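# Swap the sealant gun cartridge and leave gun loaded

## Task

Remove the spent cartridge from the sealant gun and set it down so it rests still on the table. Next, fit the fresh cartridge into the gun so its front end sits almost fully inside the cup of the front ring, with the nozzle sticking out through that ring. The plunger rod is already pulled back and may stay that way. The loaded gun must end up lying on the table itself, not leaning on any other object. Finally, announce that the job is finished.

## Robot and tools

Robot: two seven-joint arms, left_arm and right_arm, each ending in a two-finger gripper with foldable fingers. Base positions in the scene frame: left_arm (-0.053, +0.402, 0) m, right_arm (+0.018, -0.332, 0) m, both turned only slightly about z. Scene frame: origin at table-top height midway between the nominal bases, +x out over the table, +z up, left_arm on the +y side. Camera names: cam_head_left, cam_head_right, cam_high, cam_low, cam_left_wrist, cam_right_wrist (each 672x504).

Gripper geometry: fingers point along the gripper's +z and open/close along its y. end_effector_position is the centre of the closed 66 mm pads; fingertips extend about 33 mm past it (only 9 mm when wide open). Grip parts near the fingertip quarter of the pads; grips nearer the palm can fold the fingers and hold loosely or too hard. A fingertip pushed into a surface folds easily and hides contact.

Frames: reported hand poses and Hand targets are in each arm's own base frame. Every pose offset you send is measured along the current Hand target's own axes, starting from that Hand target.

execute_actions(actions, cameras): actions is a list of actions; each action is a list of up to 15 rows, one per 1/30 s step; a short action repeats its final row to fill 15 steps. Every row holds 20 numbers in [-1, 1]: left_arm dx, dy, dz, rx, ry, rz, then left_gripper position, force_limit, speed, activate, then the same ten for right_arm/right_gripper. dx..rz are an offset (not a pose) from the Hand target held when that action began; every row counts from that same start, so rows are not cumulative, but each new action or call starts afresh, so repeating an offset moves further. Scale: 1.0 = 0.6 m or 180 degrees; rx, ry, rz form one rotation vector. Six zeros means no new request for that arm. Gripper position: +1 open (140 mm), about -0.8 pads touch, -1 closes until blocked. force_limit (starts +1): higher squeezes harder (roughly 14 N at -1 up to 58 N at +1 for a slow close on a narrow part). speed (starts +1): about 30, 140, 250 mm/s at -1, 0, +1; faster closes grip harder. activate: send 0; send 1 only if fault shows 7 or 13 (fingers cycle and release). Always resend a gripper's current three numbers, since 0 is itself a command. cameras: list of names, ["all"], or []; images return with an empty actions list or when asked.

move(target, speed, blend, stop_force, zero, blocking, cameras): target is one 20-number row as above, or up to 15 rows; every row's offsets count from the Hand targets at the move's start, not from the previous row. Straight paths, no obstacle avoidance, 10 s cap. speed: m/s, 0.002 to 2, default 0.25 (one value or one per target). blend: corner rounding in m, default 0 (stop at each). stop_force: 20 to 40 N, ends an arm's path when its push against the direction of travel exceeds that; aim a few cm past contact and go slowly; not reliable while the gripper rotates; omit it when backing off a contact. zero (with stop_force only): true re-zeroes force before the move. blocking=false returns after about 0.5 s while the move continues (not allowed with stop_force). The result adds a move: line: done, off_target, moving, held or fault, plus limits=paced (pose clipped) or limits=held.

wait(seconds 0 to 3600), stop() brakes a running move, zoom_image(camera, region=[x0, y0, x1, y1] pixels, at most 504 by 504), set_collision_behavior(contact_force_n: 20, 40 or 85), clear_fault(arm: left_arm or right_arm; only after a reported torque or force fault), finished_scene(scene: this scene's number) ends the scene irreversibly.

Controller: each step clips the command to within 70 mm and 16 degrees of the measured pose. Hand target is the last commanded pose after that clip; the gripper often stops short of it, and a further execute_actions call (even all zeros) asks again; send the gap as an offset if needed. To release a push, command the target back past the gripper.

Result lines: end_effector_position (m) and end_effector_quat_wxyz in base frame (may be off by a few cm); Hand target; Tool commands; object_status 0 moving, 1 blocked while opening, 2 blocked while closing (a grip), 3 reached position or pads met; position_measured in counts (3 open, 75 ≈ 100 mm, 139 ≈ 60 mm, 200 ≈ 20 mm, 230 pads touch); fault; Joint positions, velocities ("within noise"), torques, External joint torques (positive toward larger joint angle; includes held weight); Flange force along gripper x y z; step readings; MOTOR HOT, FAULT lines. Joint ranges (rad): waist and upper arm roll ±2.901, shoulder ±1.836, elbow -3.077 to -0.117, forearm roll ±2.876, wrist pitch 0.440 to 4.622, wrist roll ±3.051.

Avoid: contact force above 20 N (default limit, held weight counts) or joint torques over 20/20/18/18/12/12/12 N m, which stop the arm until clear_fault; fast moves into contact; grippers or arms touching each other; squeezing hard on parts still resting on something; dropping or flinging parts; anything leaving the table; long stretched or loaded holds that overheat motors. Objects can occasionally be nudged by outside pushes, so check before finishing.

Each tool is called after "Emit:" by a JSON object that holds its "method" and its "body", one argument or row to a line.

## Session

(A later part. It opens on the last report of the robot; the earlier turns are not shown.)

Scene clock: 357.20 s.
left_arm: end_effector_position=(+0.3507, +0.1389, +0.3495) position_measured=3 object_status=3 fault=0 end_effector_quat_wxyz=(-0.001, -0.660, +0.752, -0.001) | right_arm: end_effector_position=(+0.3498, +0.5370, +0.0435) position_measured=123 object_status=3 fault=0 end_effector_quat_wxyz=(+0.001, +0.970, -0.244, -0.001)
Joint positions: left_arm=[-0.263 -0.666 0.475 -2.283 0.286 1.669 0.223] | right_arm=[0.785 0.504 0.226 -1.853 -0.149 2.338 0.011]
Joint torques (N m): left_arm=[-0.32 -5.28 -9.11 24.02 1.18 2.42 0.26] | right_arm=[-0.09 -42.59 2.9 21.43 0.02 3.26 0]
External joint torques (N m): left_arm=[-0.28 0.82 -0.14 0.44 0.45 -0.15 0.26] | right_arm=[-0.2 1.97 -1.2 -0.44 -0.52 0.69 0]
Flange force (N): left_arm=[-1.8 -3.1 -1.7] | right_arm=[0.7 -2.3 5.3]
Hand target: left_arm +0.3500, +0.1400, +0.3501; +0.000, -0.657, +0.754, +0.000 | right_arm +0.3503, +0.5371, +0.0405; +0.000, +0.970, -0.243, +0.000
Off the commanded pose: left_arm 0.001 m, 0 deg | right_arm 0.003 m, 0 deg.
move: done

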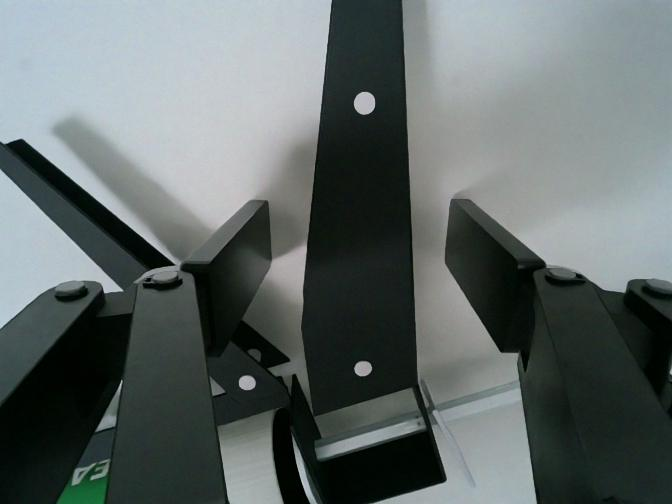

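Emit:
{"method": "move", "body": {
  "target": [
    [0,0,0,0,0,0,1,1,1,0,0,0,-0.008,0,0,0,0.05,-0.5,0,0],
    [0,0,0,0,0,0,1,1,1,0,0,0,-0.008,0,0,0,-1,0,-1,0]
  ],
  "speed": 0.06,
  "cameras": ["cam_right_wrist","cam_low"]
}}

Scene clock: 364.93 s.
left_arm: end_effector_position=(+0.3507, +0.1389, +0.3495) position_measured=3 object_status=3 fault=0 end_effector_quat_wxyz=(-0.001, -0.660, +0.752, -0.001) | right_arm: end_effector_position=(+0.3519, +0.5395, +0.0486) position_measured=177 object_status=0 fault=0 end_effector_quat_wxyz=(-0.003, +0.970, -0.243, +0.001)
Joint positions: left_arm=[-0.263 -0.666 0.475 -2.283 0.286 1.669 0.223] | right_arm=[0.785 0.497 0.226 -1.851 -0.149 2.339 0.009]
Joint torques (N m): left_arm=[-0.34 -5.27 -9.09 23.99 1.19 2.42 0.26] | right_arm=[0.12 -42.81 3.5 20.76 0.61 1.93 0.03]
External joint torques (N m): left_arm=[-0.39 0.86 -0.21 0.4 0.45 -0.14 0.26] | right_arm=[0.16 1.66 -0.43 -1.21 0.07 -0.66 0.03]
Flange force (N): left_arm=[-1.6 -3.2 -1.7] | right_arm=[-0.1 -0.4 2.0]
Hand target: left_arm +0.3500, +0.1400, +0.3501; +0.000, -0.657, +0.754, +0.000 | right_arm +0.3503, +0.5371, +0.0453; +0.000, +0.970, -0.243, +0.000
Off the commanded pose: left_arm 0.001 m, 0 deg | right_arm 0.004 m, 0 deg.
move: off_target (right_arm)
Images, in order (width x height): cam_low 672x504, cam_right_wrist 672x504.

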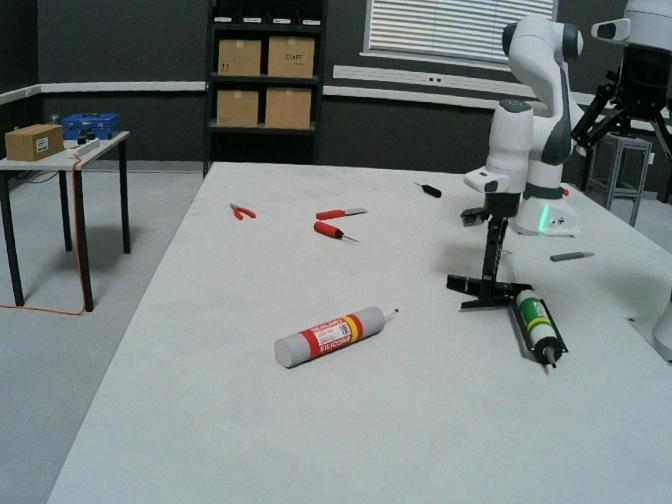

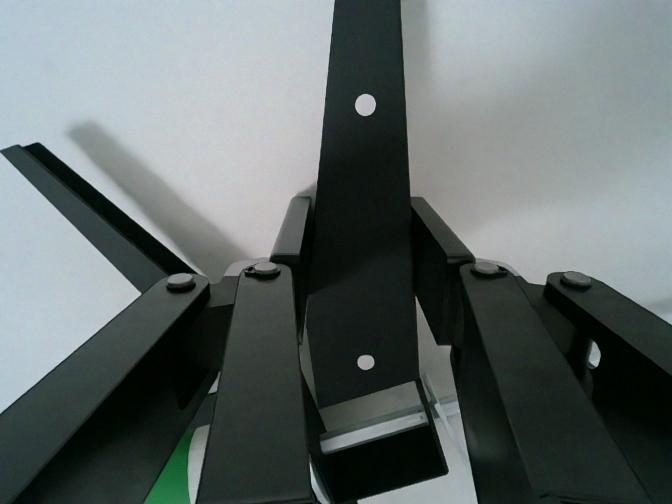

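Emit:
{"method": "move", "body": {
  "target": [0.15,-0.05,0.167,0,0,0,1,1,1,0,0,0,0,0,0,0,-1,0,-1,0],
  "speed": 0.15,
  "cameras": ["cam_left_wrist","cam_head_left","cam_high","cam_low"]
}}

Scene clock: 382.80 s.
left_arm: end_effector_position=(+0.3672, +0.0475, +0.2506) position_measured=3 object_status=3 fault=0 end_effector_quat_wxyz=(+0.000, -0.654, +0.757, +0.001) | right_arm: end_effector_position=(+0.3519, +0.5395, +0.0487) position_measured=177 object_status=2 fault=0 end_effector_quat_wxyz=(-0.003, +0.970, -0.243, +0.001)
Joint positions: left_arm=[-0.296 -0.622 0.37 -2.543 0.23 1.944 0.071] | right_arm=[0.785 0.497 0.226 -1.851 -0.149 2.339 0.008]
Joint velocities: left_arm=[-0.001 -0.001 -0.001 -0.001 -0.001 0.002 -0.005] | right_arm=[within noise]
Joint torques (N m): left_arm=[0.18 -7.32 -6.68 23.72 0.24 2.8 -0.18] | right_arm=[0 -42.79 3.32 20.61 0.59 1.87 0.08]
External joint torques (N m): left_arm=[0.21 1.95 -0.63 -0.48 -0.45 0.23 -0.18] | right_arm=[-0.12 1.62 -0.74 -1.3 0.04 -0.72 0.08]
Flange force (N): left_arm=[0.8 -5.7 2.4] | right_arm=[0.2 0.1 1.9]
Hand target: left_arm +0.3675, +0.0467, +0.2499; +0.000, -0.657, +0.754, +0.000 | right_arm +0.3503, +0.5371, +0.0453; +0.000, +0.970, -0.243, +0.000
Off the commanded pose: left_arm 0.001 m, 1 deg | right_arm 0.004 m, 0 deg.
move: done
Images, in order (width x height): cam_head_left 672x504, cam_high 672x504, cam_low 672x504, cam_left_wrist 672x504.

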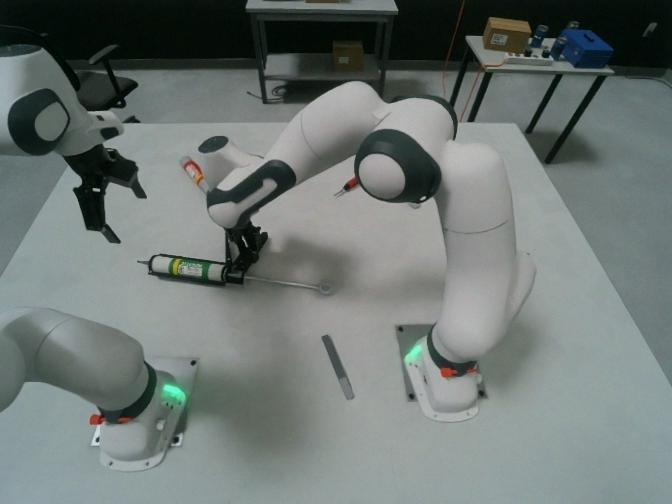

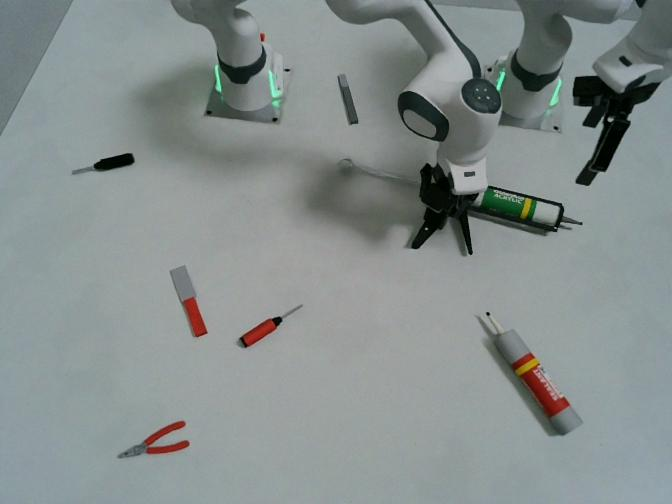

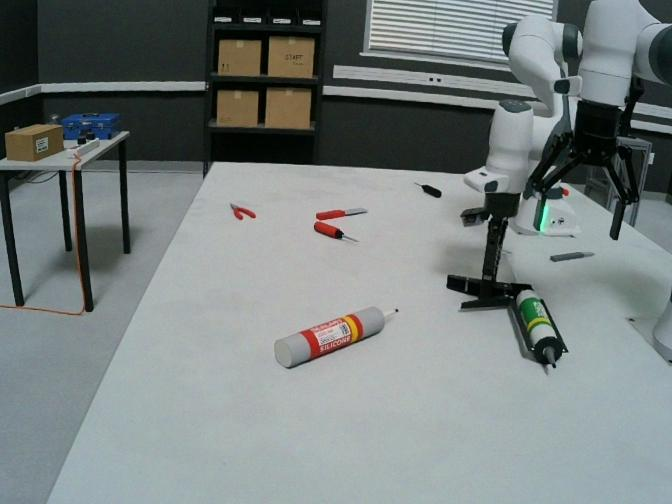

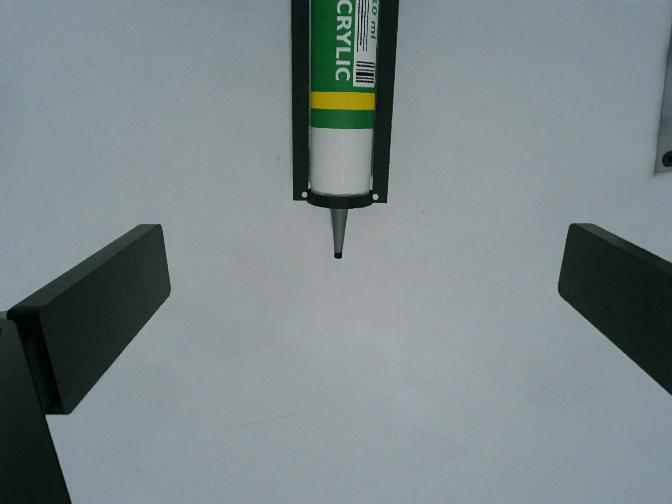

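Emit:
{"method": "move", "body": {
  "target": [0.033,-0.011,0.275,0,0,0.0067,0.0,0,0,0,0,0,0,0,0,0,-1,0,-1,0],
  "speed": 0.12,
  "cameras": ["cam_left_wrist","cam_head_left","cam_high","cam_low"]
}}

Scene clock: 395.27 s.
left_arm: end_effector_position=(+0.3703, +0.0264, +0.0850) position_measured=129 object_status=3 fault=0 end_effector_quat_wxyz=(+0.000, -0.649, +0.761, +0.001) | right_arm: end_effector_position=(+0.3519, +0.5395, +0.0487) position_measured=177 object_status=2 fault=0 end_effector_quat_wxyz=(-0.003, +0.970, -0.243, +0.001)
Joint positions: left_arm=[-0.338 -0.327 0.444 -2.786 0.227 2.474 0.063] | right_arm=[0.785 0.497 0.226 -1.851 -0.149 2.339 0.008]
Joint velocities: left_arm=[0 0 -0.001 0 0.001 0.004 0] | right_arm=[within noise]
Joint torques (N m): left_arm=[-0.7 -12.85 -3.06 20.88 0.05 2.91 0.09] | right_arm=[0 -42.81 3.26 20.56 0.6 1.89 -0.01]
External joint torques (N m): left_arm=[-0.67 1.97 0.29 0.62 -0.41 0.34 0.09] | right_arm=[-0.02 1.71 -0.72 -1.41 0.06 -0.71 -0.01]
Flange force (N): left_arm=[-1.4 -10.3 7.2] | right_arm=[0.2 0.3 2.1]
Hand target: left_arm +0.3713, +0.0261, +0.0849; +0.000, -0.649, +0.761, +0.000 | right_arm +0.3503, +0.5371, +0.0453; +0.000, +0.970, -0.243, +0.000
Off the commanded pose: left_arm 0.001 m, 0 deg | right_arm 0.004 m, 0 deg.
move: done
Images, in order (width x height): cam_head_left 672x504, cam_high 672x504, cam_low 672x504, cam_left_wrist 672x504.

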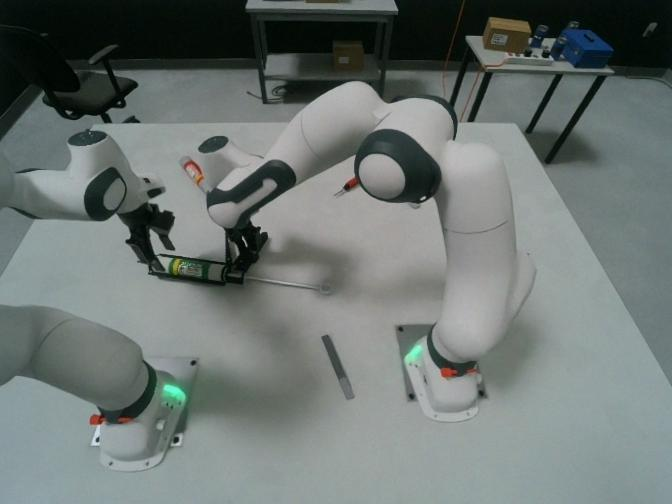

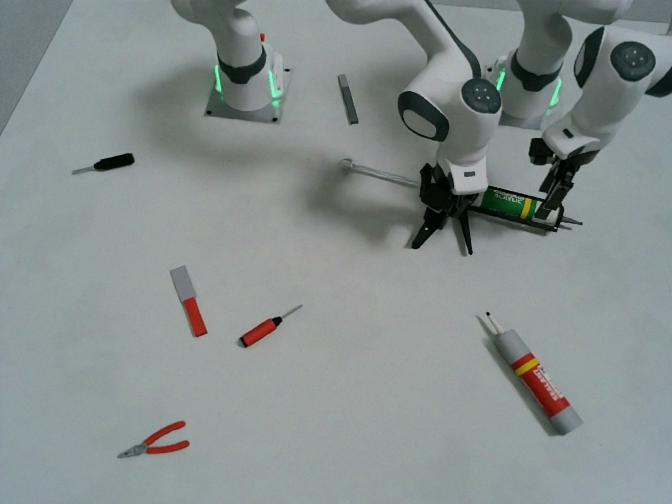

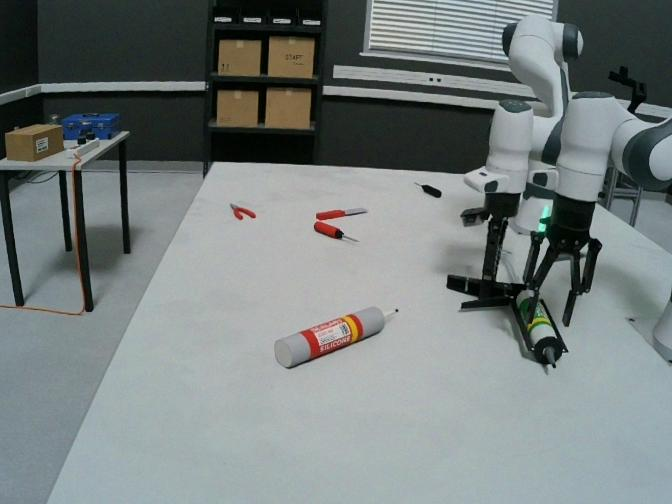

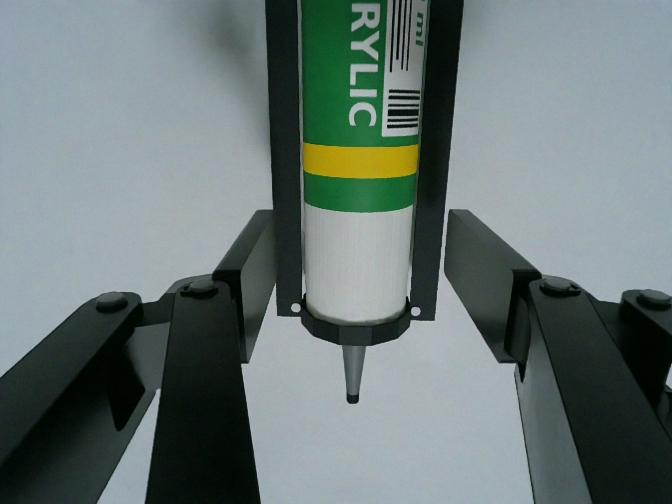

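Emit:
{"method": "move", "body": {
  "target": [
    [0.042,0,0,0,0,0,0.0,0,0,0,0,0,0,0,0,0,-1,0,-1,0],
    [0.042,0,0.038,0,0,0,-0.05,0,0,0,0,0,0,0,0,0,-1,0,-1,0]
  ],
  "speed": 0.08,
  "cameras": ["cam_left_wrist","cam_low"]
}}

Scene clock: 413.73 s.
left_arm: end_effector_position=(+0.3671, +0.0015, +0.0626) position_measured=135 object_status=3 fault=0 end_effector_quat_wxyz=(+0.000, -0.648, +0.761, +0.001) | right_arm: end_effector_position=(+0.3519, +0.5395, +0.0487) position_measured=177 object_status=2 fault=0 end_effector_quat_wxyz=(-0.003, +0.970, -0.243, +0.001)
Joint positions: left_arm=[-0.367 -0.267 0.408 -2.815 0.194 2.56 0.025] | right_arm=[0.785 0.497 0.226 -1.851 -0.149 2.339 0.008]
Joint torques (N m): left_arm=[-0.67 -14.07 -2.42 19.44 -0.04 2.83 0.09] | right_arm=[-0.02 -42.83 3.28 20.6 0.58 1.9 0.06]
External joint torques (N m): left_arm=[-0.73 1.92 0.03 0.26 -0.44 0.26 0.09] | right_arm=[-0.12 1.72 -0.77 -1.41 0.03 -0.7 0.06]
Flange force (N): left_arm=[-0.1 -8.9 7.9] | right_arm=[0.2 0.3 2.1]
Hand target: left_arm +0.3673, +0.0012, +0.0621; +0.000, -0.649, +0.761, +0.000 | right_arm +0.3503, +0.5371, +0.0453; +0.000, +0.970, -0.243, +0.000
Off the commanded pose: left_arm 0.001 m, 0 deg | right_arm 0.004 m, 0 deg.
move: done
Images, in order (width x height): cam_low 672x504, cam_left_wrist 672x504.

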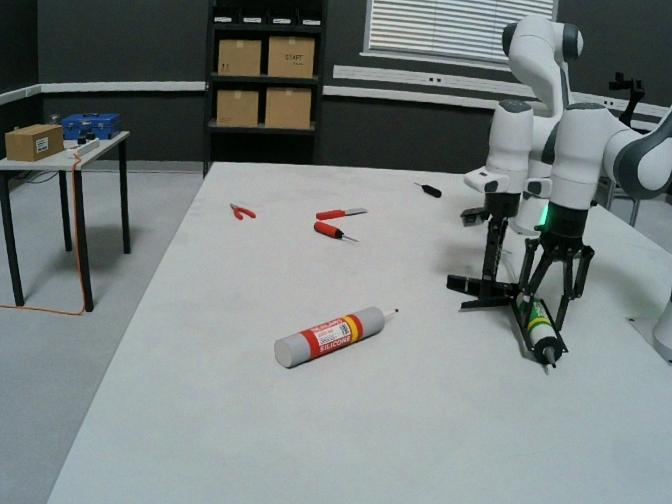

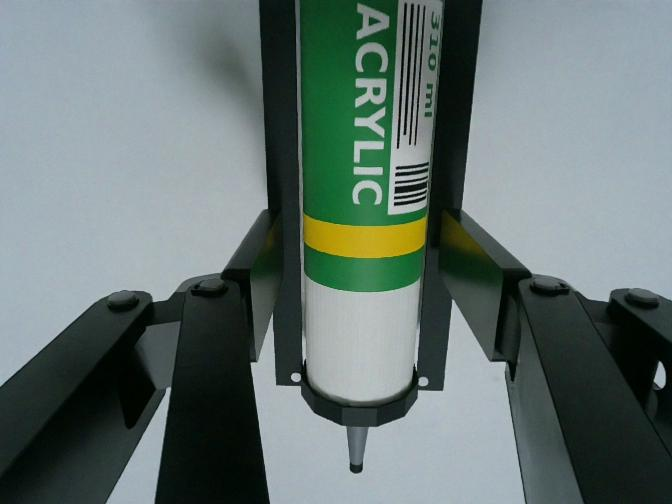

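Emit:
{"method": "execute_actions", "body": {
  "actions": [
    [[0,0,0,0,0,0,-1,-1,-1,0,0,0,0,0,0,0,-1,0,-1,0]],
    [[0,0,0,0,0,0,-1,-1,-1,0,0,0,0,0,0,0,-1,0,-1,0]]
  ],
  "cameras": ["cam_left_wrist","cam_low"]
}}

Scene clock: 427.93 s.
left_arm: end_effector_position=(+0.3670, +0.0015, +0.0625) position_measured=165 object_status=2 fault=0 end_effector_quat_wxyz=(+0.000, -0.648, +0.761, +0.001) | right_arm: end_effector_position=(+0.3520, +0.5396, +0.0487) position_measured=177 object_status=2 fault=0 end_effector_quat_wxyz=(-0.003, +0.970, -0.243, +0.001)
Joint positions: left_arm=[-0.367 -0.267 0.409 -2.815 0.194 2.56 0.025] | right_arm=[0.785 0.497 0.226 -1.851 -0.149 2.339 0.008]
Joint torques (N m): left_arm=[-0.68 -13.96 -2.42 19.34 -0.03 3.17 0.06] | right_arm=[0.46 -42.71 3.5 20.42 0.72 1.84 0.02]
External joint torques (N m): left_arm=[-0.69 2.15 0.07 0.07 -0.44 0.59 0.06] | right_arm=[0.47 1.81 -0.46 -1.55 0.18 -0.75 0.02]
External joint torques at the end of the 1st action: left_arm=[-0.71 1.99 0.09 0.23 -0.43 0.24 0.08] | right_arm=[0.15 1.65 -0.53 -1.42 0.06 -0.7 0.01]
Flange force (N): left_arm=[-0.1 -9.0 9.9] | right_arm=[-0.5 0.4 2.2]
Flange force at the end of the 1st action (N): left_arm=[-0.2 -8.9 8.1] | right_arm=[-0.1 0.5 1.9]
Hand target: left_arm +0.3673, +0.0012, +0.0621; +0.000, -0.649, +0.761, +0.000 | right_arm +0.3503, +0.5371, +0.0453; +0.000, +0.970, -0.243, +0.000
Off the commanded pose: left_arm 0.001 m, 0 deg | right_arm 0.005 m, 0 deg.
Step readings (end_effector_position of left_arm | right_arm; steps 1 to 15: 1st action; 16 to 30: 2nd action):
0: (+0.3671, +0.0015, +0.0626) | (+0.3519, +0.5395, +0.0487)
1: (+0.3671, +0.0015, +0.0626) | (+0.3519, +0.5395, +0.0487)
2: (+0.3671, +0.0015, +0.0626) | (+0.3519, +0.5395, +0.0487)
4: (+0.3671, +0.0015, +0.0626) | (+0.3519, +0.5395, +0.0487)
8: (+0.3671, +0.0015, +0.0626) | (+0.3519, +0.5395, +0.0487)
15: (+0.3671, +0.0015, +0.0626) | (+0.3519, +0.5395, +0.0487)
16: (+0.3671, +0.0015, +0.0626) | (+0.3519, +0.5395, +0.0487)
17: (+0.3670, +0.0015, +0.0626) | (+0.3520, +0.5396, +0.0487)
19: (+0.3670, +0.0015, +0.0625) | (+0.3520, +0.5396, +0.0487)
23: (+0.3670, +0.0015, +0.0625) | (+0.3520, +0.5396, +0.0487)
30: (+0.3670, +0.0015, +0.0625) | (+0.3520, +0.5396, +0.0487)
Images, in order (width x height): cam_low 672x504, cam_left_wrist 672x504.

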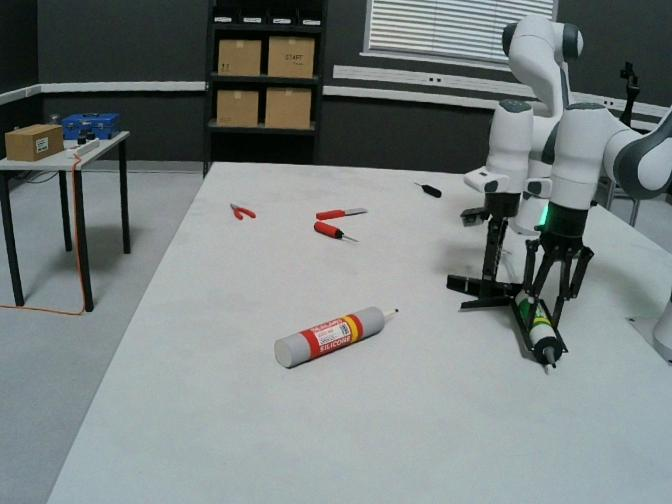

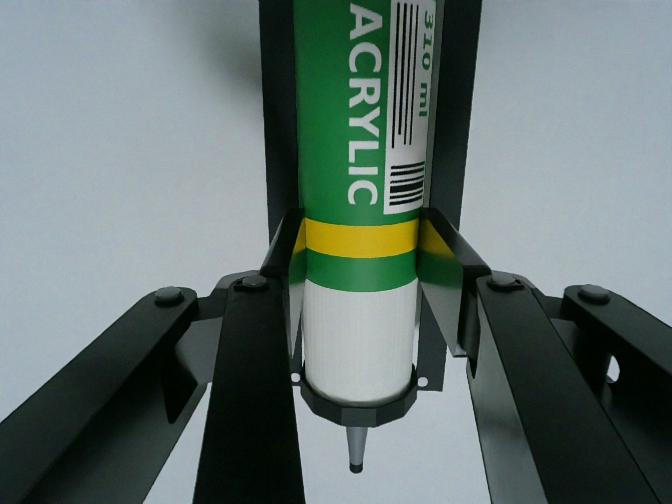

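Emit:
{"method": "move", "body": {
  "target": [
    [0,0,0,0,0,0,-0.05,-1,0,0,0,0,0,0,0,0,-1,0,-1,0],
    [0,0,0.0067,0,0,0,-0.05,-1,0,0,0,0,0,0,0,0,-1,0,-1,0],
    [0,0,0.0067,0,0,0,-1,-1,-1,0,0,0,0,0,0,0,-1,0,-1,0]
  ],
  "speed": 0.05,
  "cameras": ["cam_left_wrist"]
}}

Emit:
{"method": "wait", "body": {
  "seconds": 0.5
}}

Scene clock: 436.57 s.
left_arm: end_effector_position=(+0.3672, +0.0015, +0.0586) position_measured=160 object_status=0 fault=0 end_effector_quat_wxyz=(+0.000, -0.649, +0.761, +0.001) | right_arm: end_effector_position=(+0.3520, +0.5397, +0.0488) position_measured=177 object_status=2 fault=0 end_effector_quat_wxyz=(-0.003, +0.970, -0.243, +0.001)
Joint positions: left_arm=[-0.371 -0.254 0.413 -2.817 0.191 2.575 0.025] | right_arm=[0.785 0.497 0.226 -1.851 -0.149 2.34 0.008]
Joint torques (N m): left_arm=[-0.94 -13.64 -2.19 18.92 0.05 2.89 0.09] | right_arm=[0.46 -42.76 3.45 20.3 0.74 1.85 0.01]
External joint torques (N m): left_arm=[-0.99 2.67 0.16 -0.1 -0.34 0.31 0.09] | right_arm=[0.4 1.95 -0.57 -1.78 0.2 -0.76 0.01]
Flange force (N): left_arm=[-0.1 -10.3 11.1] | right_arm=[-0.5 1.0 2.4]
Hand target: left_arm +0.3673, +0.0011, +0.0581; +0.000, -0.649, +0.761, +0.000 | right_arm +0.3503, +0.5371, +0.0453; +0.000, +0.970, -0.243, +0.000
Off the commanded pose: left_arm 0.001 m, 0 deg | right_arm 0.005 m, 0 deg.
move: done

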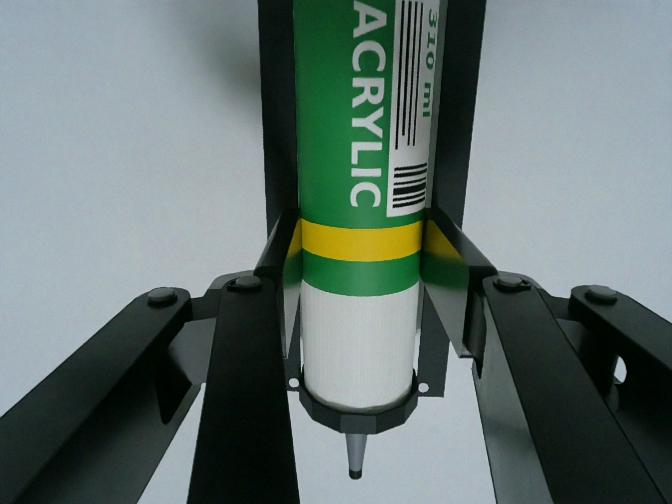

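Scene clock: 437.07 s.
left_arm: end_effector_position=(+0.3672, +0.0015, +0.0586) position_measured=160 object_status=2 fault=0 end_effector_quat_wxyz=(+0.000, -0.649, +0.761, +0.001) | right_arm: end_effector_position=(+0.3520, +0.5397, +0.0488) position_measured=177 object_status=2 fault=0 end_effector_quat_wxyz=(-0.003, +0.970, -0.243, +0.001)
Joint positions: left_arm=[-0.371 -0.254 0.413 -2.817 0.191 2.575 0.025] | right_arm=[0.785 0.497 0.226 -1.851 -0.149 2.34 0.008]
Joint torques (N m): left_arm=[-0.93 -13.63 -2.22 18.95 0.04 2.89 0.07] | right_arm=[0.49 -42.72 3.43 20.32 0.72 1.83 0.04]
External joint torques (N m): left_arm=[-0.93 2.64 0.19 -0.12 -0.36 0.3 0.07] | right_arm=[0.58 1.96 -0.47 -1.78 0.18 -0.79 0.04]
Flange force (N): left_arm=[-0.1 -10.1 11.0] | right_arm=[-0.8 0.8 2.4]
Hand target: left_arm +0.3673, +0.0011, +0.0581; +0.000, -0.649, +0.761, +0.000 | right_arm +0.3503, +0.5371, +0.0453; +0.000, +0.970, -0.243, +0.000
Tool commands: left_gripper/position=-1.0 left_gripper/force_limit=-1.0 left_gripper/speed=-1.0 left_gripper/activate=+0.0 right_gripper/position=-1.0 right_gripper/force_limit=+0.0 right_gripper/speed=-1.0 right_gripper/activate=+0.0
Off the commanded pose: left_arm 0.001 m, 0 deg | right_arm 0.005 m, 0 deg.
wait: 0.50 s; at rest by 0.17 s

Emit:
{"method": "move", "body": {
  "target": [
    [0,0,0,0,0,0,-0.05,-1,0,0,0,0,0,0,0,0,-1,0,-1,0],
    [0,0,0.0067,0,0,0,-0.05,-1,0,0,0,0,0,0,0,0,-1,0,-1,0],
    [0,0,0.0067,0,0,0,-1,-1,-1,0,0,0,0,0,0,0,-1,0,-1,0]
  ],
  "speed": 0.05
}}

Emit:
{"method": "wait", "body": {
  "seconds": 0.5,
  "cameras": ["cam_left_wrist"]
}}

Scene clock: 447.80 s.
left_arm: end_effector_position=(+0.3668, +0.0019, +0.0553) position_measured=158 object_status=0 fault=0 end_effector_quat_wxyz=(-0.001, -0.651, +0.759, +0.001) | right_arm: end_effector_position=(+0.3527, +0.5394, +0.0486) position_measured=177 object_status=2 fault=0 end_effector_quat_wxyz=(-0.004, +0.970, -0.244, +0.002)
Joint positions: left_arm=[-0.376 -0.243 0.419 -2.818 0.188 2.585 0.025] | right_arm=[0.785 0.497 0.225 -1.851 -0.149 2.34 0.008]
Joint torques (N m): left_arm=[-0.42 -13.79 -2.44 18.52 0.39 3.13 0.02] | right_arm=[0.81 -43.51 3.75 20.88 0.75 1.71 0.05]
External joint torques (N m): left_arm=[-0.38 2.65 -0.07 -0.31 -0.01 0.55 0.02] | right_arm=[0.8 1.08 -0.22 -1.14 0.21 -0.89 0.05]
External joint torques when the fault began: left_arm=[-1.5 3.25 -0.44 -0.85 -0.24 2.01 0.16]
Flange force (N): left_arm=[-0.3 -7.9 11.3] | right_arm=[-1.1 0.1 0.6]
Flange force when the fault began (N): left_arm=[1.5 -10.4 19.9]
Hand target: left_arm +0.3668, +0.0019, +0.0553; -0.001, -0.651, +0.759, +0.001 (not the last commanded pose) | right_arm +0.3503, +0.5371, +0.0453; +0.000, +0.970, -0.243, +0.000
Tool commands: left_gripper/position=-1.0 left_gripper/force_limit=-1.0 left_gripper/speed=-1.0 left_gripper/activate=+0.0 right_gripper/position=-1.0 right_gripper/force_limit=+0.0 right_gripper/speed=-1.0 right_gripper/activate=+0.0
Off the commanded pose: left_arm 0.001 m, 0 deg | right_arm 0.005 m, 1 deg.
FORCE FAULT: contact force on the left arm reached its limit, and that arm stopped. The contact can be on any part of that arm, not only on its tool. That arm's remaining commands of this call were not run. That arm is still stopped at the end of this call. While its stop runs, that arm takes no new command, but execute_actions still moves its gripper.
CLEAR FAULT: the left arm stays stopped (Reflex) until you call clear_fault(arm="left_arm").
move: fault (left_arm)

not run: an earlier result of this reply reported a fault or no control. Calls in your next reply go to the robot.

Emit:
{"method": "set_collision_behavior", "body": {
  "contact_force_n": 40
}}

Emit:
{"method": "clear_fault", "body": {
  "arm": "left_arm",
  "cameras": ["cam_left_wrist"]
}}

Not set: an arm is in a fault stop. Call clear_fault with that arm's name first.

Scene clock: 452.30 s.
left_arm: end_effector_position=(+0.3668, +0.0019, +0.0553) position_measured=158 object_status=2 fault=0 end_effector_quat_wxyz=(-0.001, -0.651, +0.759, +0.001) | right_arm: end_effector_position=(+0.3527, +0.5394, +0.0486) position_measured=177 object_status=2 fault=0 end_effector_quat_wxyz=(-0.004, +0.970, -0.244, +0.002)
Joint positions: left_arm=[-0.376 -0.243 0.419 -2.818 0.188 2.585 0.025] | right_arm=[0.785 0.497 0.225 -1.851 -0.149 2.34 0.008]
Joint torques (N m): left_arm=[-0.39 -13.75 -2.44 18.54 0.39 3.12 0.05] | right_arm=[0.79 -43.51 3.76 21.02 0.74 1.72 0.03]
External joint torques (N m): left_arm=[-0.43 2.69 -0.15 -0.33 0 0.54 0.05] | right_arm=[0.92 1.02 -0.09 -0.99 0.2 -0.88 0.03]
Flange force (N): left_arm=[-0.1 -8.0 11.3] | right_arm=[-1.2 -0.4 0.4]
Hand target: left_arm +0.3668, +0.0019, +0.0553; -0.001, -0.651, +0.759, +0.001 (not the last commanded pose) | right_arm +0.3503, +0.5371, +0.0453; +0.000, +0.970, -0.243, +0.000
Tool commands: left_gripper/position=-1.0 left_gripper/force_limit=-1.0 left_gripper/speed=-1.0 left_gripper/activate=+0.0 right_gripper/position=-1.0 right_gripper/force_limit=+0.0 right_gripper/speed=-1.0 right_gripper/activate=+0.0
Off the commanded pose: left_arm 0.001 m, 0 deg | right_arm 0.005 m, 1 deg.
FORCE FAULT, CONTINUED: the left arm's stop, for the force fault that an earlier result reported, is over. The call counts as one of the actions that you can send in this scene. That arm's target is now where it stood when the stop ended, not its last command. That arm accepts commands again.
CLEAR FAULT: your call cleared the left arm's force fault. If the contact force or a joint's load stays at its limit, that arm stops again.

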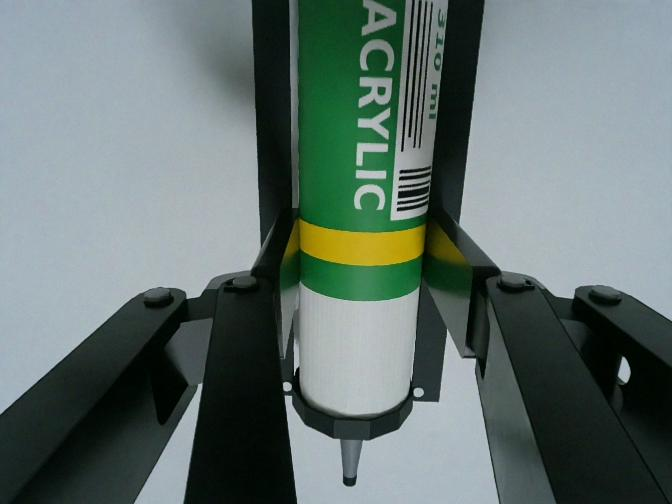

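Emit:
{"method": "set_collision_behavior", "body": {
  "contact_force_n": 40
}}

Emit:
{"method": "move", "body": {
  "target": [
    [0,0,0,0,0,0,-0.05,-1,0,0,0,0,0,0,0,0,-1,0,-1,0],
    [0,0,-0.005,0,0,0,-0.05,-1,0,0,0,0,0,0,0,0,-1,0,-1,0],
    [0,0,-0.005,0,0,0,-1,-0.3,-1,0,0,0,0,0,0,0,-1,0,-1,0]
  ],
  "speed": 0.05
}}

Emit:
{"method": "wait", "body": {
  "seconds": 0.7,
  "cameras": ["cam_left_wrist"]
}}

Set on each arm: contact force limit 40 N; load limits (N m) waist: 35, shoulder: 35, upper arm roll: 32, elbow: 30, forearm roll: 12, wrist pitch: 12, wrist roll: 12.

Scene clock: 461.57 s.
left_arm: end_effector_position=(+0.3672, +0.0015, +0.0580) position_measured=161 object_status=2 fault=0 end_effector_quat_wxyz=(-0.001, -0.651, +0.759, +0.000) | right_arm: end_effector_position=(+0.3527, +0.5394, +0.0487) position_measured=177 object_status=2 fault=0 end_effector_quat_wxyz=(-0.004, +0.970, -0.244, +0.002)
Joint positions: left_arm=[-0.375 -0.252 0.418 -2.817 0.188 2.576 0.025] | right_arm=[0.785 0.497 0.225 -1.851 -0.149 2.34 0.008]
Joint torques (N m): left_arm=[0.29 -15.32 -2.95 19.26 0.87 2.42 0.07] | right_arm=[0.8 -42.8 3.79 20.94 0.7 2.1 0.01]
External joint torques (N m): left_arm=[0.23 0.89 -0.61 0.31 0.48 -0.15 0.07] | right_arm=[0.66 1.88 -0.29 -1.15 0.16 -0.52 0.02]
Flange force (N): left_arm=[-0.1 -2.2 1.2] | right_arm=[-0.7 -1.3 2.6]
Hand target: left_arm +0.3668, +0.0019, +0.0583; -0.001, -0.651, +0.759, +0.001 | right_arm +0.3503, +0.5371, +0.0453; +0.000, +0.970, -0.243, +0.000
Off the commanded pose: left_arm 0.001 m, 0 deg | right_arm 0.005 m, 1 deg.
move: done

Scene clock: 462.27 s.
left_arm: end_effector_position=(+0.3672, +0.0015, +0.0580) position_measured=161 object_status=2 fault=0 end_effector_quat_wxyz=(-0.001, -0.651, +0.759, +0.000) | right_arm: end_effector_position=(+0.3527, +0.5394, +0.0487) position_measured=177 object_status=2 fault=0 end_effector_quat_wxyz=(-0.004, +0.970, -0.244, +0.002)
Joint positions: left_arm=[-0.375 -0.252 0.418 -2.817 0.188 2.576 0.025] | right_arm=[0.785 0.497 0.225 -1.851 -0.149 2.34 0.008]
Joint torques (N m): left_arm=[0.26 -15.35 -2.97 19.22 0.86 2.41 0.07] | right_arm=[0.84 -42.84 3.78 20.89 0.69 2.09 -0.02]
External joint torques (N m): left_arm=[0.25 0.86 -0.57 0.24 0.46 -0.16 0.07] | right_arm=[1 1.6 -0.03 -1.05 0.15 -0.5 -0.02]
Flange force (N): left_arm=[-0.1 -1.9 1.1] | right_arm=[-1.2 -1.1 2.2]
Hand target: left_arm +0.3668, +0.0019, +0.0583; -0.001, -0.651, +0.759, +0.001 | right_arm +0.3503, +0.5371, +0.0453; +0.000, +0.970, -0.243, +0.000
Tool commands: left_gripper/position=-1.0 left_gripper/force_limit=-0.3 left_gripper/speed=-1.0 left_gripper/activate=+0.0 right_gripper/position=-1.0 right_gripper/force_limit=+0.0 right_gripper/speed=-1.0 right_gripper/activate=+0.0
Off the commanded pose: left_arm 0.001 m, 0 deg | right_arm 0.005 m, 1 deg.
wait: 0.70 s; at rest by 0.17 s

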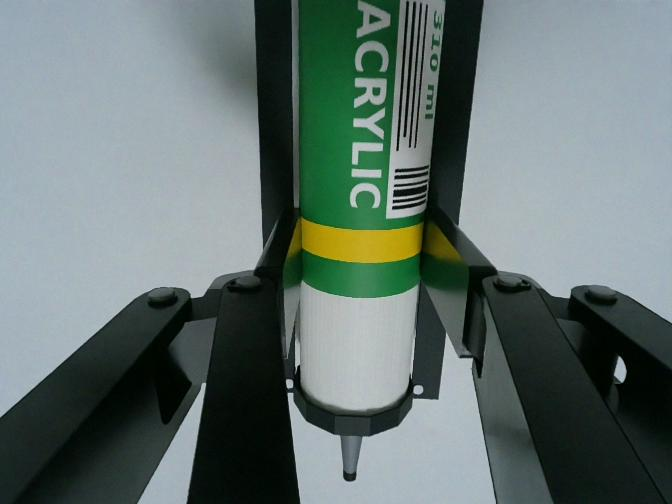

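Emit:
{"method": "move", "body": {
  "target": [0.01,0.0005,0,0,0,0,-1,-0.3,-1,0,0,0,0,0,0,0,-1,0,-1,0],
  "speed": 0.03,
  "cameras": ["cam_left_wrist","cam_right_wrist"]
}}

Scene clock: 472.23 s.
left_arm: end_effector_position=(+0.3663, -0.0034, +0.0580) position_measured=161 object_status=2 fault=0 end_effector_quat_wxyz=(+0.000, -0.648, +0.762, +0.001) | right_arm: end_effector_position=(+0.3527, +0.5394, +0.0487) position_measured=177 object_status=2 fault=0 end_effector_quat_wxyz=(-0.004, +0.970, -0.244, +0.002)
Joint positions: left_arm=[-0.377 -0.254 0.404 -2.82 0.188 2.576 0.018] | right_arm=[0.785 0.497 0.225 -1.851 -0.149 2.34 0.008]
Joint velocities: left_arm=[0 0.002 -0.002 -0.003 0 0.001 -0.005] | right_arm=[within noise]
Joint torques (N m): left_arm=[-0.35 -15.84 -3 18.94 0.38 2.5 -0.07] | right_arm=[0.8 -42.83 3.82 20.96 0.69 2.1 0.01]
External joint torques (N m): left_arm=[-0.31 0.42 -0.62 0 -0.02 -0.07 -0.07] | right_arm=[0.75 1.92 -0.19 -1.14 0.15 -0.51 0.02]
Flange force (N): left_arm=[1.4 -1.5 0.9] | right_arm=[-0.8 -1.5 2.7]
Hand target: left_arm +0.3656, -0.0039, +0.0583; -0.001, -0.651, +0.759, +0.001 | right_arm +0.3503, +0.5371, +0.0453; +0.000, +0.970, -0.243, +0.000
Off the commanded pose: left_arm 0.001 m, 0 deg | right_arm 0.005 m, 1 deg.
move: done

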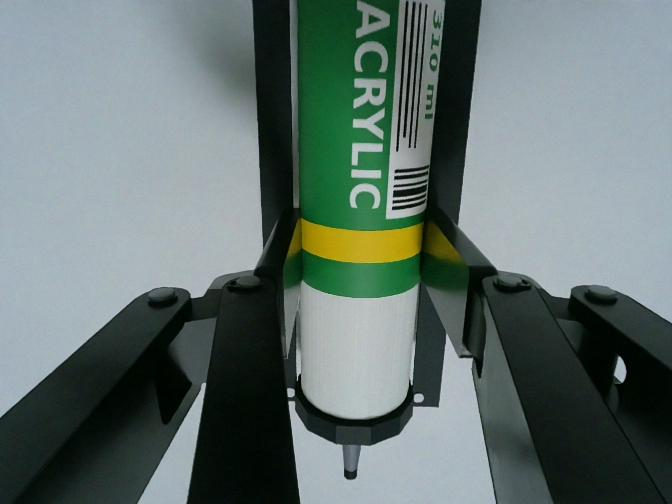

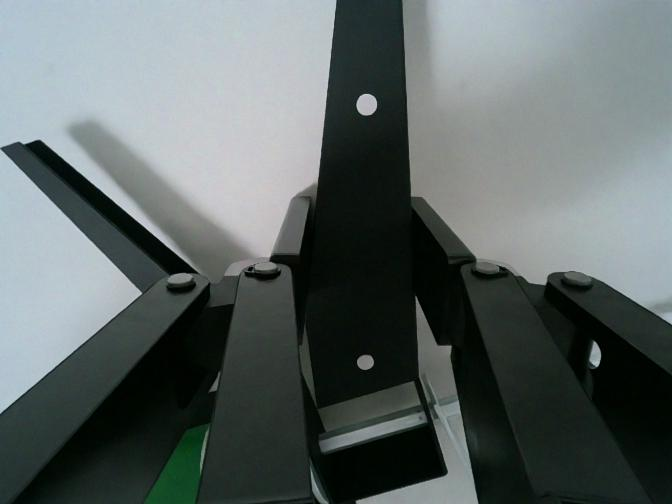

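Emit:
{"method": "move", "body": {
  "target": [-0.0048,0.0,-0.0122,0,0.0278,0,-1,-0.3,-1,0,0,0,0,0,0,0,-1,0,-1,0],
  "speed": 0.03,
  "cameras": ["cam_left_wrist","cam_low"]
}}

Scene clock: 492.70 s.
left_arm: end_effector_position=(+0.3661, -0.0001, +0.0648) position_measured=161 object_status=2 fault=0 end_effector_quat_wxyz=(-0.033, -0.653, +0.756, -0.026) | right_arm: end_effector_position=(+0.3527, +0.5394, +0.0487) position_measured=177 object_status=2 fault=0 end_effector_quat_wxyz=(-0.004, +0.970, -0.244, +0.002)
Joint positions: left_arm=[-0.438 -0.278 0.526 -2.802 0.101 2.537 0.133] | right_arm=[0.785 0.497 0.225 -1.851 -0.149 2.34 0.008]
Joint velocities: left_arm=[-0.001 0 0 -0.001 0 -0.001 0.005] | right_arm=[within noise]
Joint torques (N m): left_arm=[-1.14 -14.31 -3.35 19.8 -0.05 2.32 0.22] | right_arm=[0.87 -42.78 3.79 20.93 0.73 2.16 0.01]
External joint torques (N m): left_arm=[-1.14 0.32 -0.08 0.67 -0.52 -0.19 0.22] | right_arm=[0.72 2.02 -0.31 -1.24 0.18 -0.47 0.01]
Flange force (N): left_arm=[0.1 -6.6 2.5] | right_arm=[-0.8 -1.2 3.0]
Hand target: left_arm +0.3661, -0.0011, +0.0656; -0.034, -0.650, +0.759, -0.027 | right_arm +0.3503, +0.5371, +0.0453; +0.000, +0.970, -0.243, +0.000
Off the commanded pose: left_arm 0.001 m, 0 deg | right_arm 0.005 m, 1 deg.
move: done
Images, in order (width x height): cam_low 672x504, cam_left_wrist 672x504.

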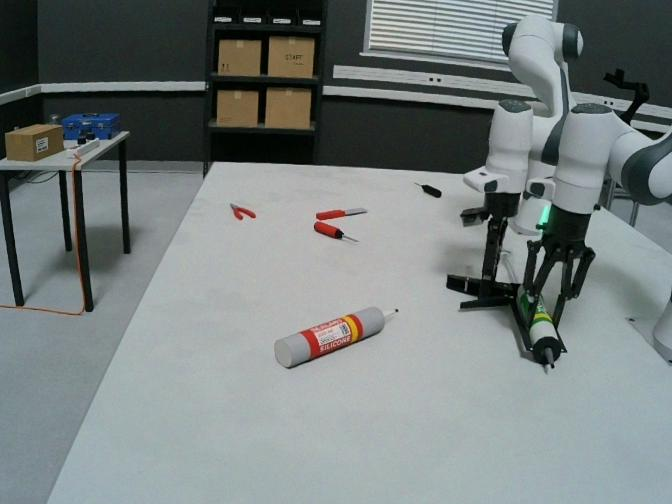

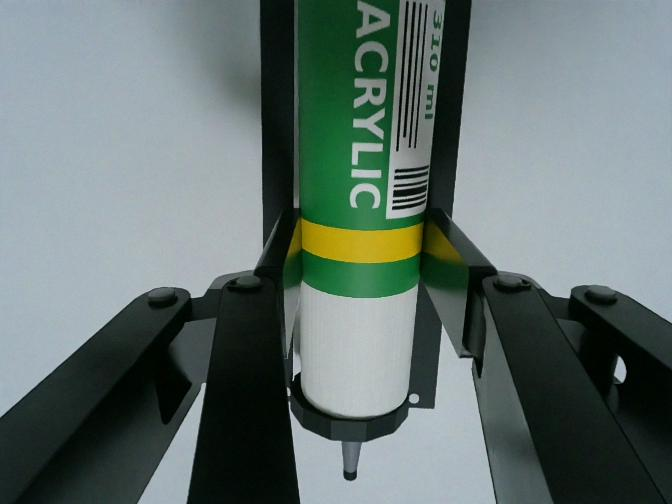

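Emit:
{"method": "move", "body": {
  "target": [-0.0023,0.0,-0.0122,0,0.0278,0,-1,-0.3,-1,0,0,0,0,0,0,0,-1,0,-1,0],
  "speed": 0.03,
  "cameras": ["cam_left_wrist","cam_right_wrist"]
}}

Emit:
{"method": "move", "body": {
  "target": [-0.0023,0.0,-0.0122,0,0.0278,0,-1,-0.3,-1,0,0,0,0,0,0,0,-1,0,-1,0],
  "speed": 0.03,
  "cameras": ["cam_left_wrist","cam_low","cam_right_wrist","cam_head_left"]
}}

Scene clock: 501.23 s.
left_arm: end_effector_position=(+0.3673, +0.0028, +0.0722) position_measured=161 object_status=2 fault=0 end_effector_quat_wxyz=(-0.065, -0.652, +0.754, -0.055) | right_arm: end_effector_position=(+0.3527, +0.5394, +0.0487) position_measured=177 object_status=2 fault=0 end_effector_quat_wxyz=(-0.004, +0.970, -0.244, +0.002)
Joint positions: left_arm=[-0.505 -0.298 0.655 -2.775 0.028 2.489 0.246] | right_arm=[0.785 0.497 0.225 -1.851 -0.149 2.34 0.008]
Joint velocities: left_arm=[0 0 0 -0.001 0.001 -0.001 0.006] | right_arm=[within noise]
Joint torques (N m): left_arm=[-1.63 -12.77 -4.79 19.4 -0.15 1.84 0.27] | right_arm=[0.67 -42.83 3.79 20.99 0.66 2.19 0.01]
External joint torques (N m): left_arm=[-1.66 0.14 -0.55 0.1 -0.65 -0.58 0.27] | right_arm=[0.5 1.8 -0.31 -1.06 0.12 -0.42 0.01]
Flange force (N): left_arm=[0.9 -6.4 2.6] | right_arm=[-0.5 -1.2 2.6]
Hand target: left_arm +0.3664, +0.0009, +0.0727; -0.067, -0.648, +0.756, -0.056 | right_arm +0.3503, +0.5371, +0.0453; +0.000, +0.970, -0.243, +0.000
Off the commanded pose: left_arm 0.002 m, 1 deg | right_arm 0.005 m, 1 deg.
move: done

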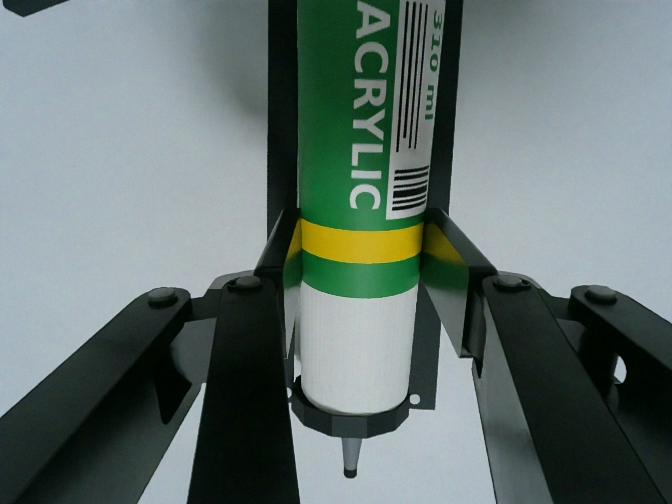

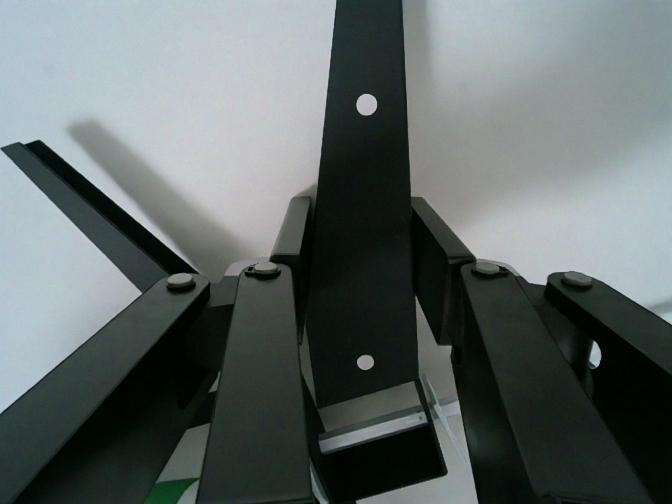

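Scene clock: 503.43 s.
left_arm: end_effector_position=(+0.3669, +0.0042, +0.0789) position_measured=161 object_status=2 fault=0 end_effector_quat_wxyz=(-0.099, -0.647, +0.751, -0.082) | right_arm: end_effector_position=(+0.3528, +0.5394, +0.0487) position_measured=177 object_status=2 fault=0 end_effector_quat_wxyz=(-0.004, +0.970, -0.244, +0.002)
Joint positions: left_arm=[-0.576 -0.313 0.782 -2.742 -0.037 2.43 0.349] | right_arm=[0.785 0.497 0.225 -1.851 -0.149 2.34 0.008]
Joint velocities: left_arm=[0.001 0 0 -0.001 -0.001 -0.001 0.004] | right_arm=[within noise]
Joint torques (N m): left_arm=[-0.69 -10.39 -5.08 19.96 0.13 1.92 0.21] | right_arm=[0.45 -42.78 3.65 20.7 0.62 1.94 -0.06]
External joint torques (N m): left_arm=[-0.62 0.42 0.19 0.83 -0.35 -0.28 0.2] | right_arm=[0.52 1.86 -0.26 -1.38 0.08 -0.68 -0.06]
Flange force (N): left_arm=[-2.6 -7.3 2.4] | right_arm=[-0.5 -0.4 2.3]
Hand target: left_arm +0.3668, +0.0035, +0.0797; -0.100, -0.645, +0.753, -0.084 | right_arm +0.3503, +0.5371, +0.0453; +0.000, +0.970, -0.243, +0.000
Off the commanded pose: left_arm 0.001 m, 0 deg | right_arm 0.005 m, 1 deg.
move: done
Images, in order (width x height): cam_head_left 672x504, cam_low 672x504, cam_left_wrist 672x504, cam_right_wrist 672x504.

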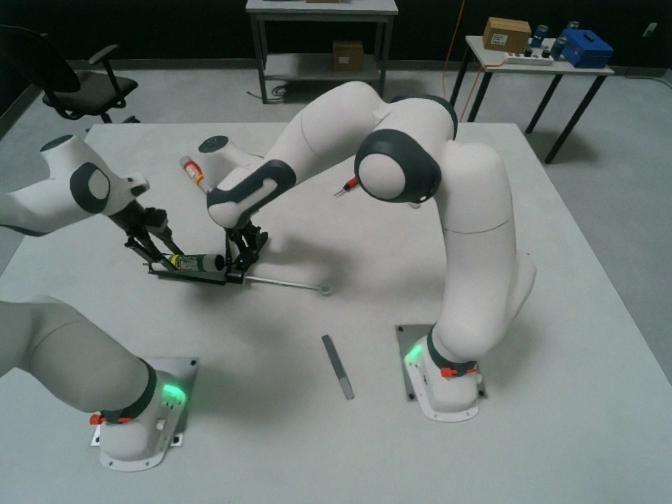

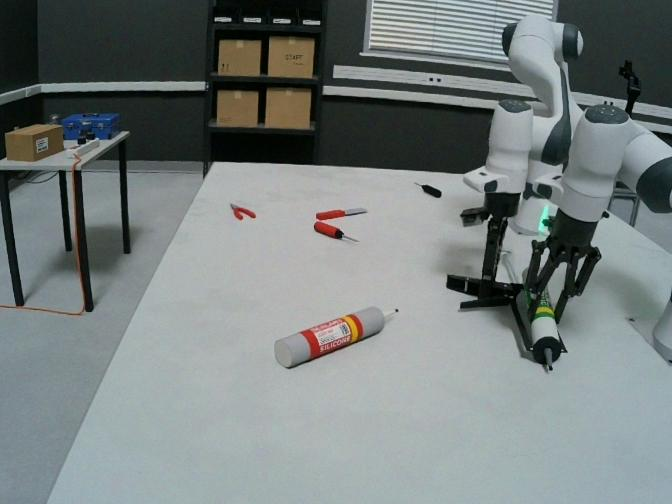

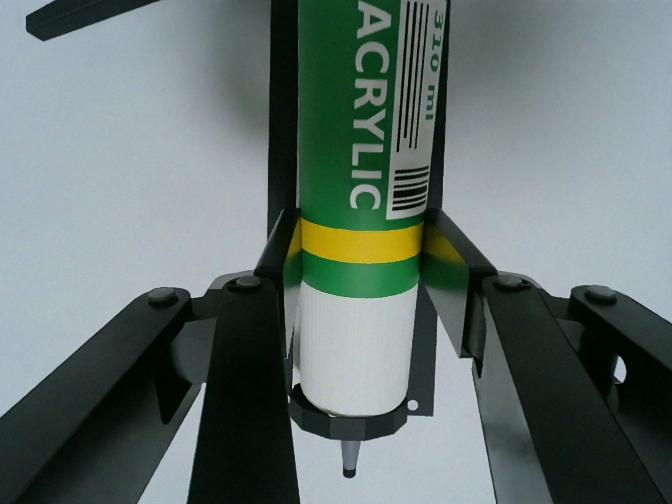

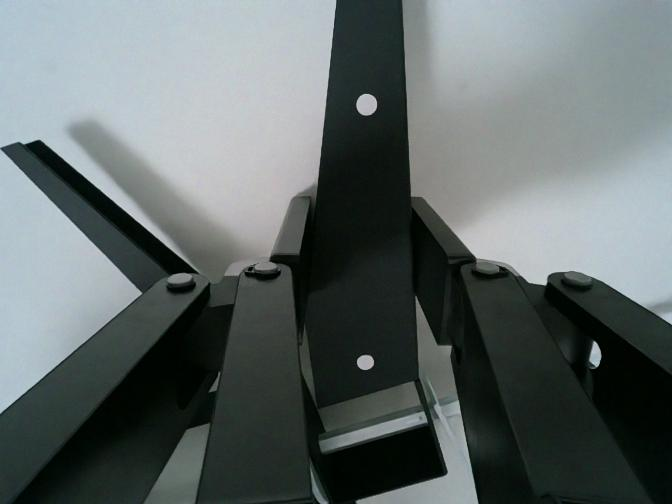

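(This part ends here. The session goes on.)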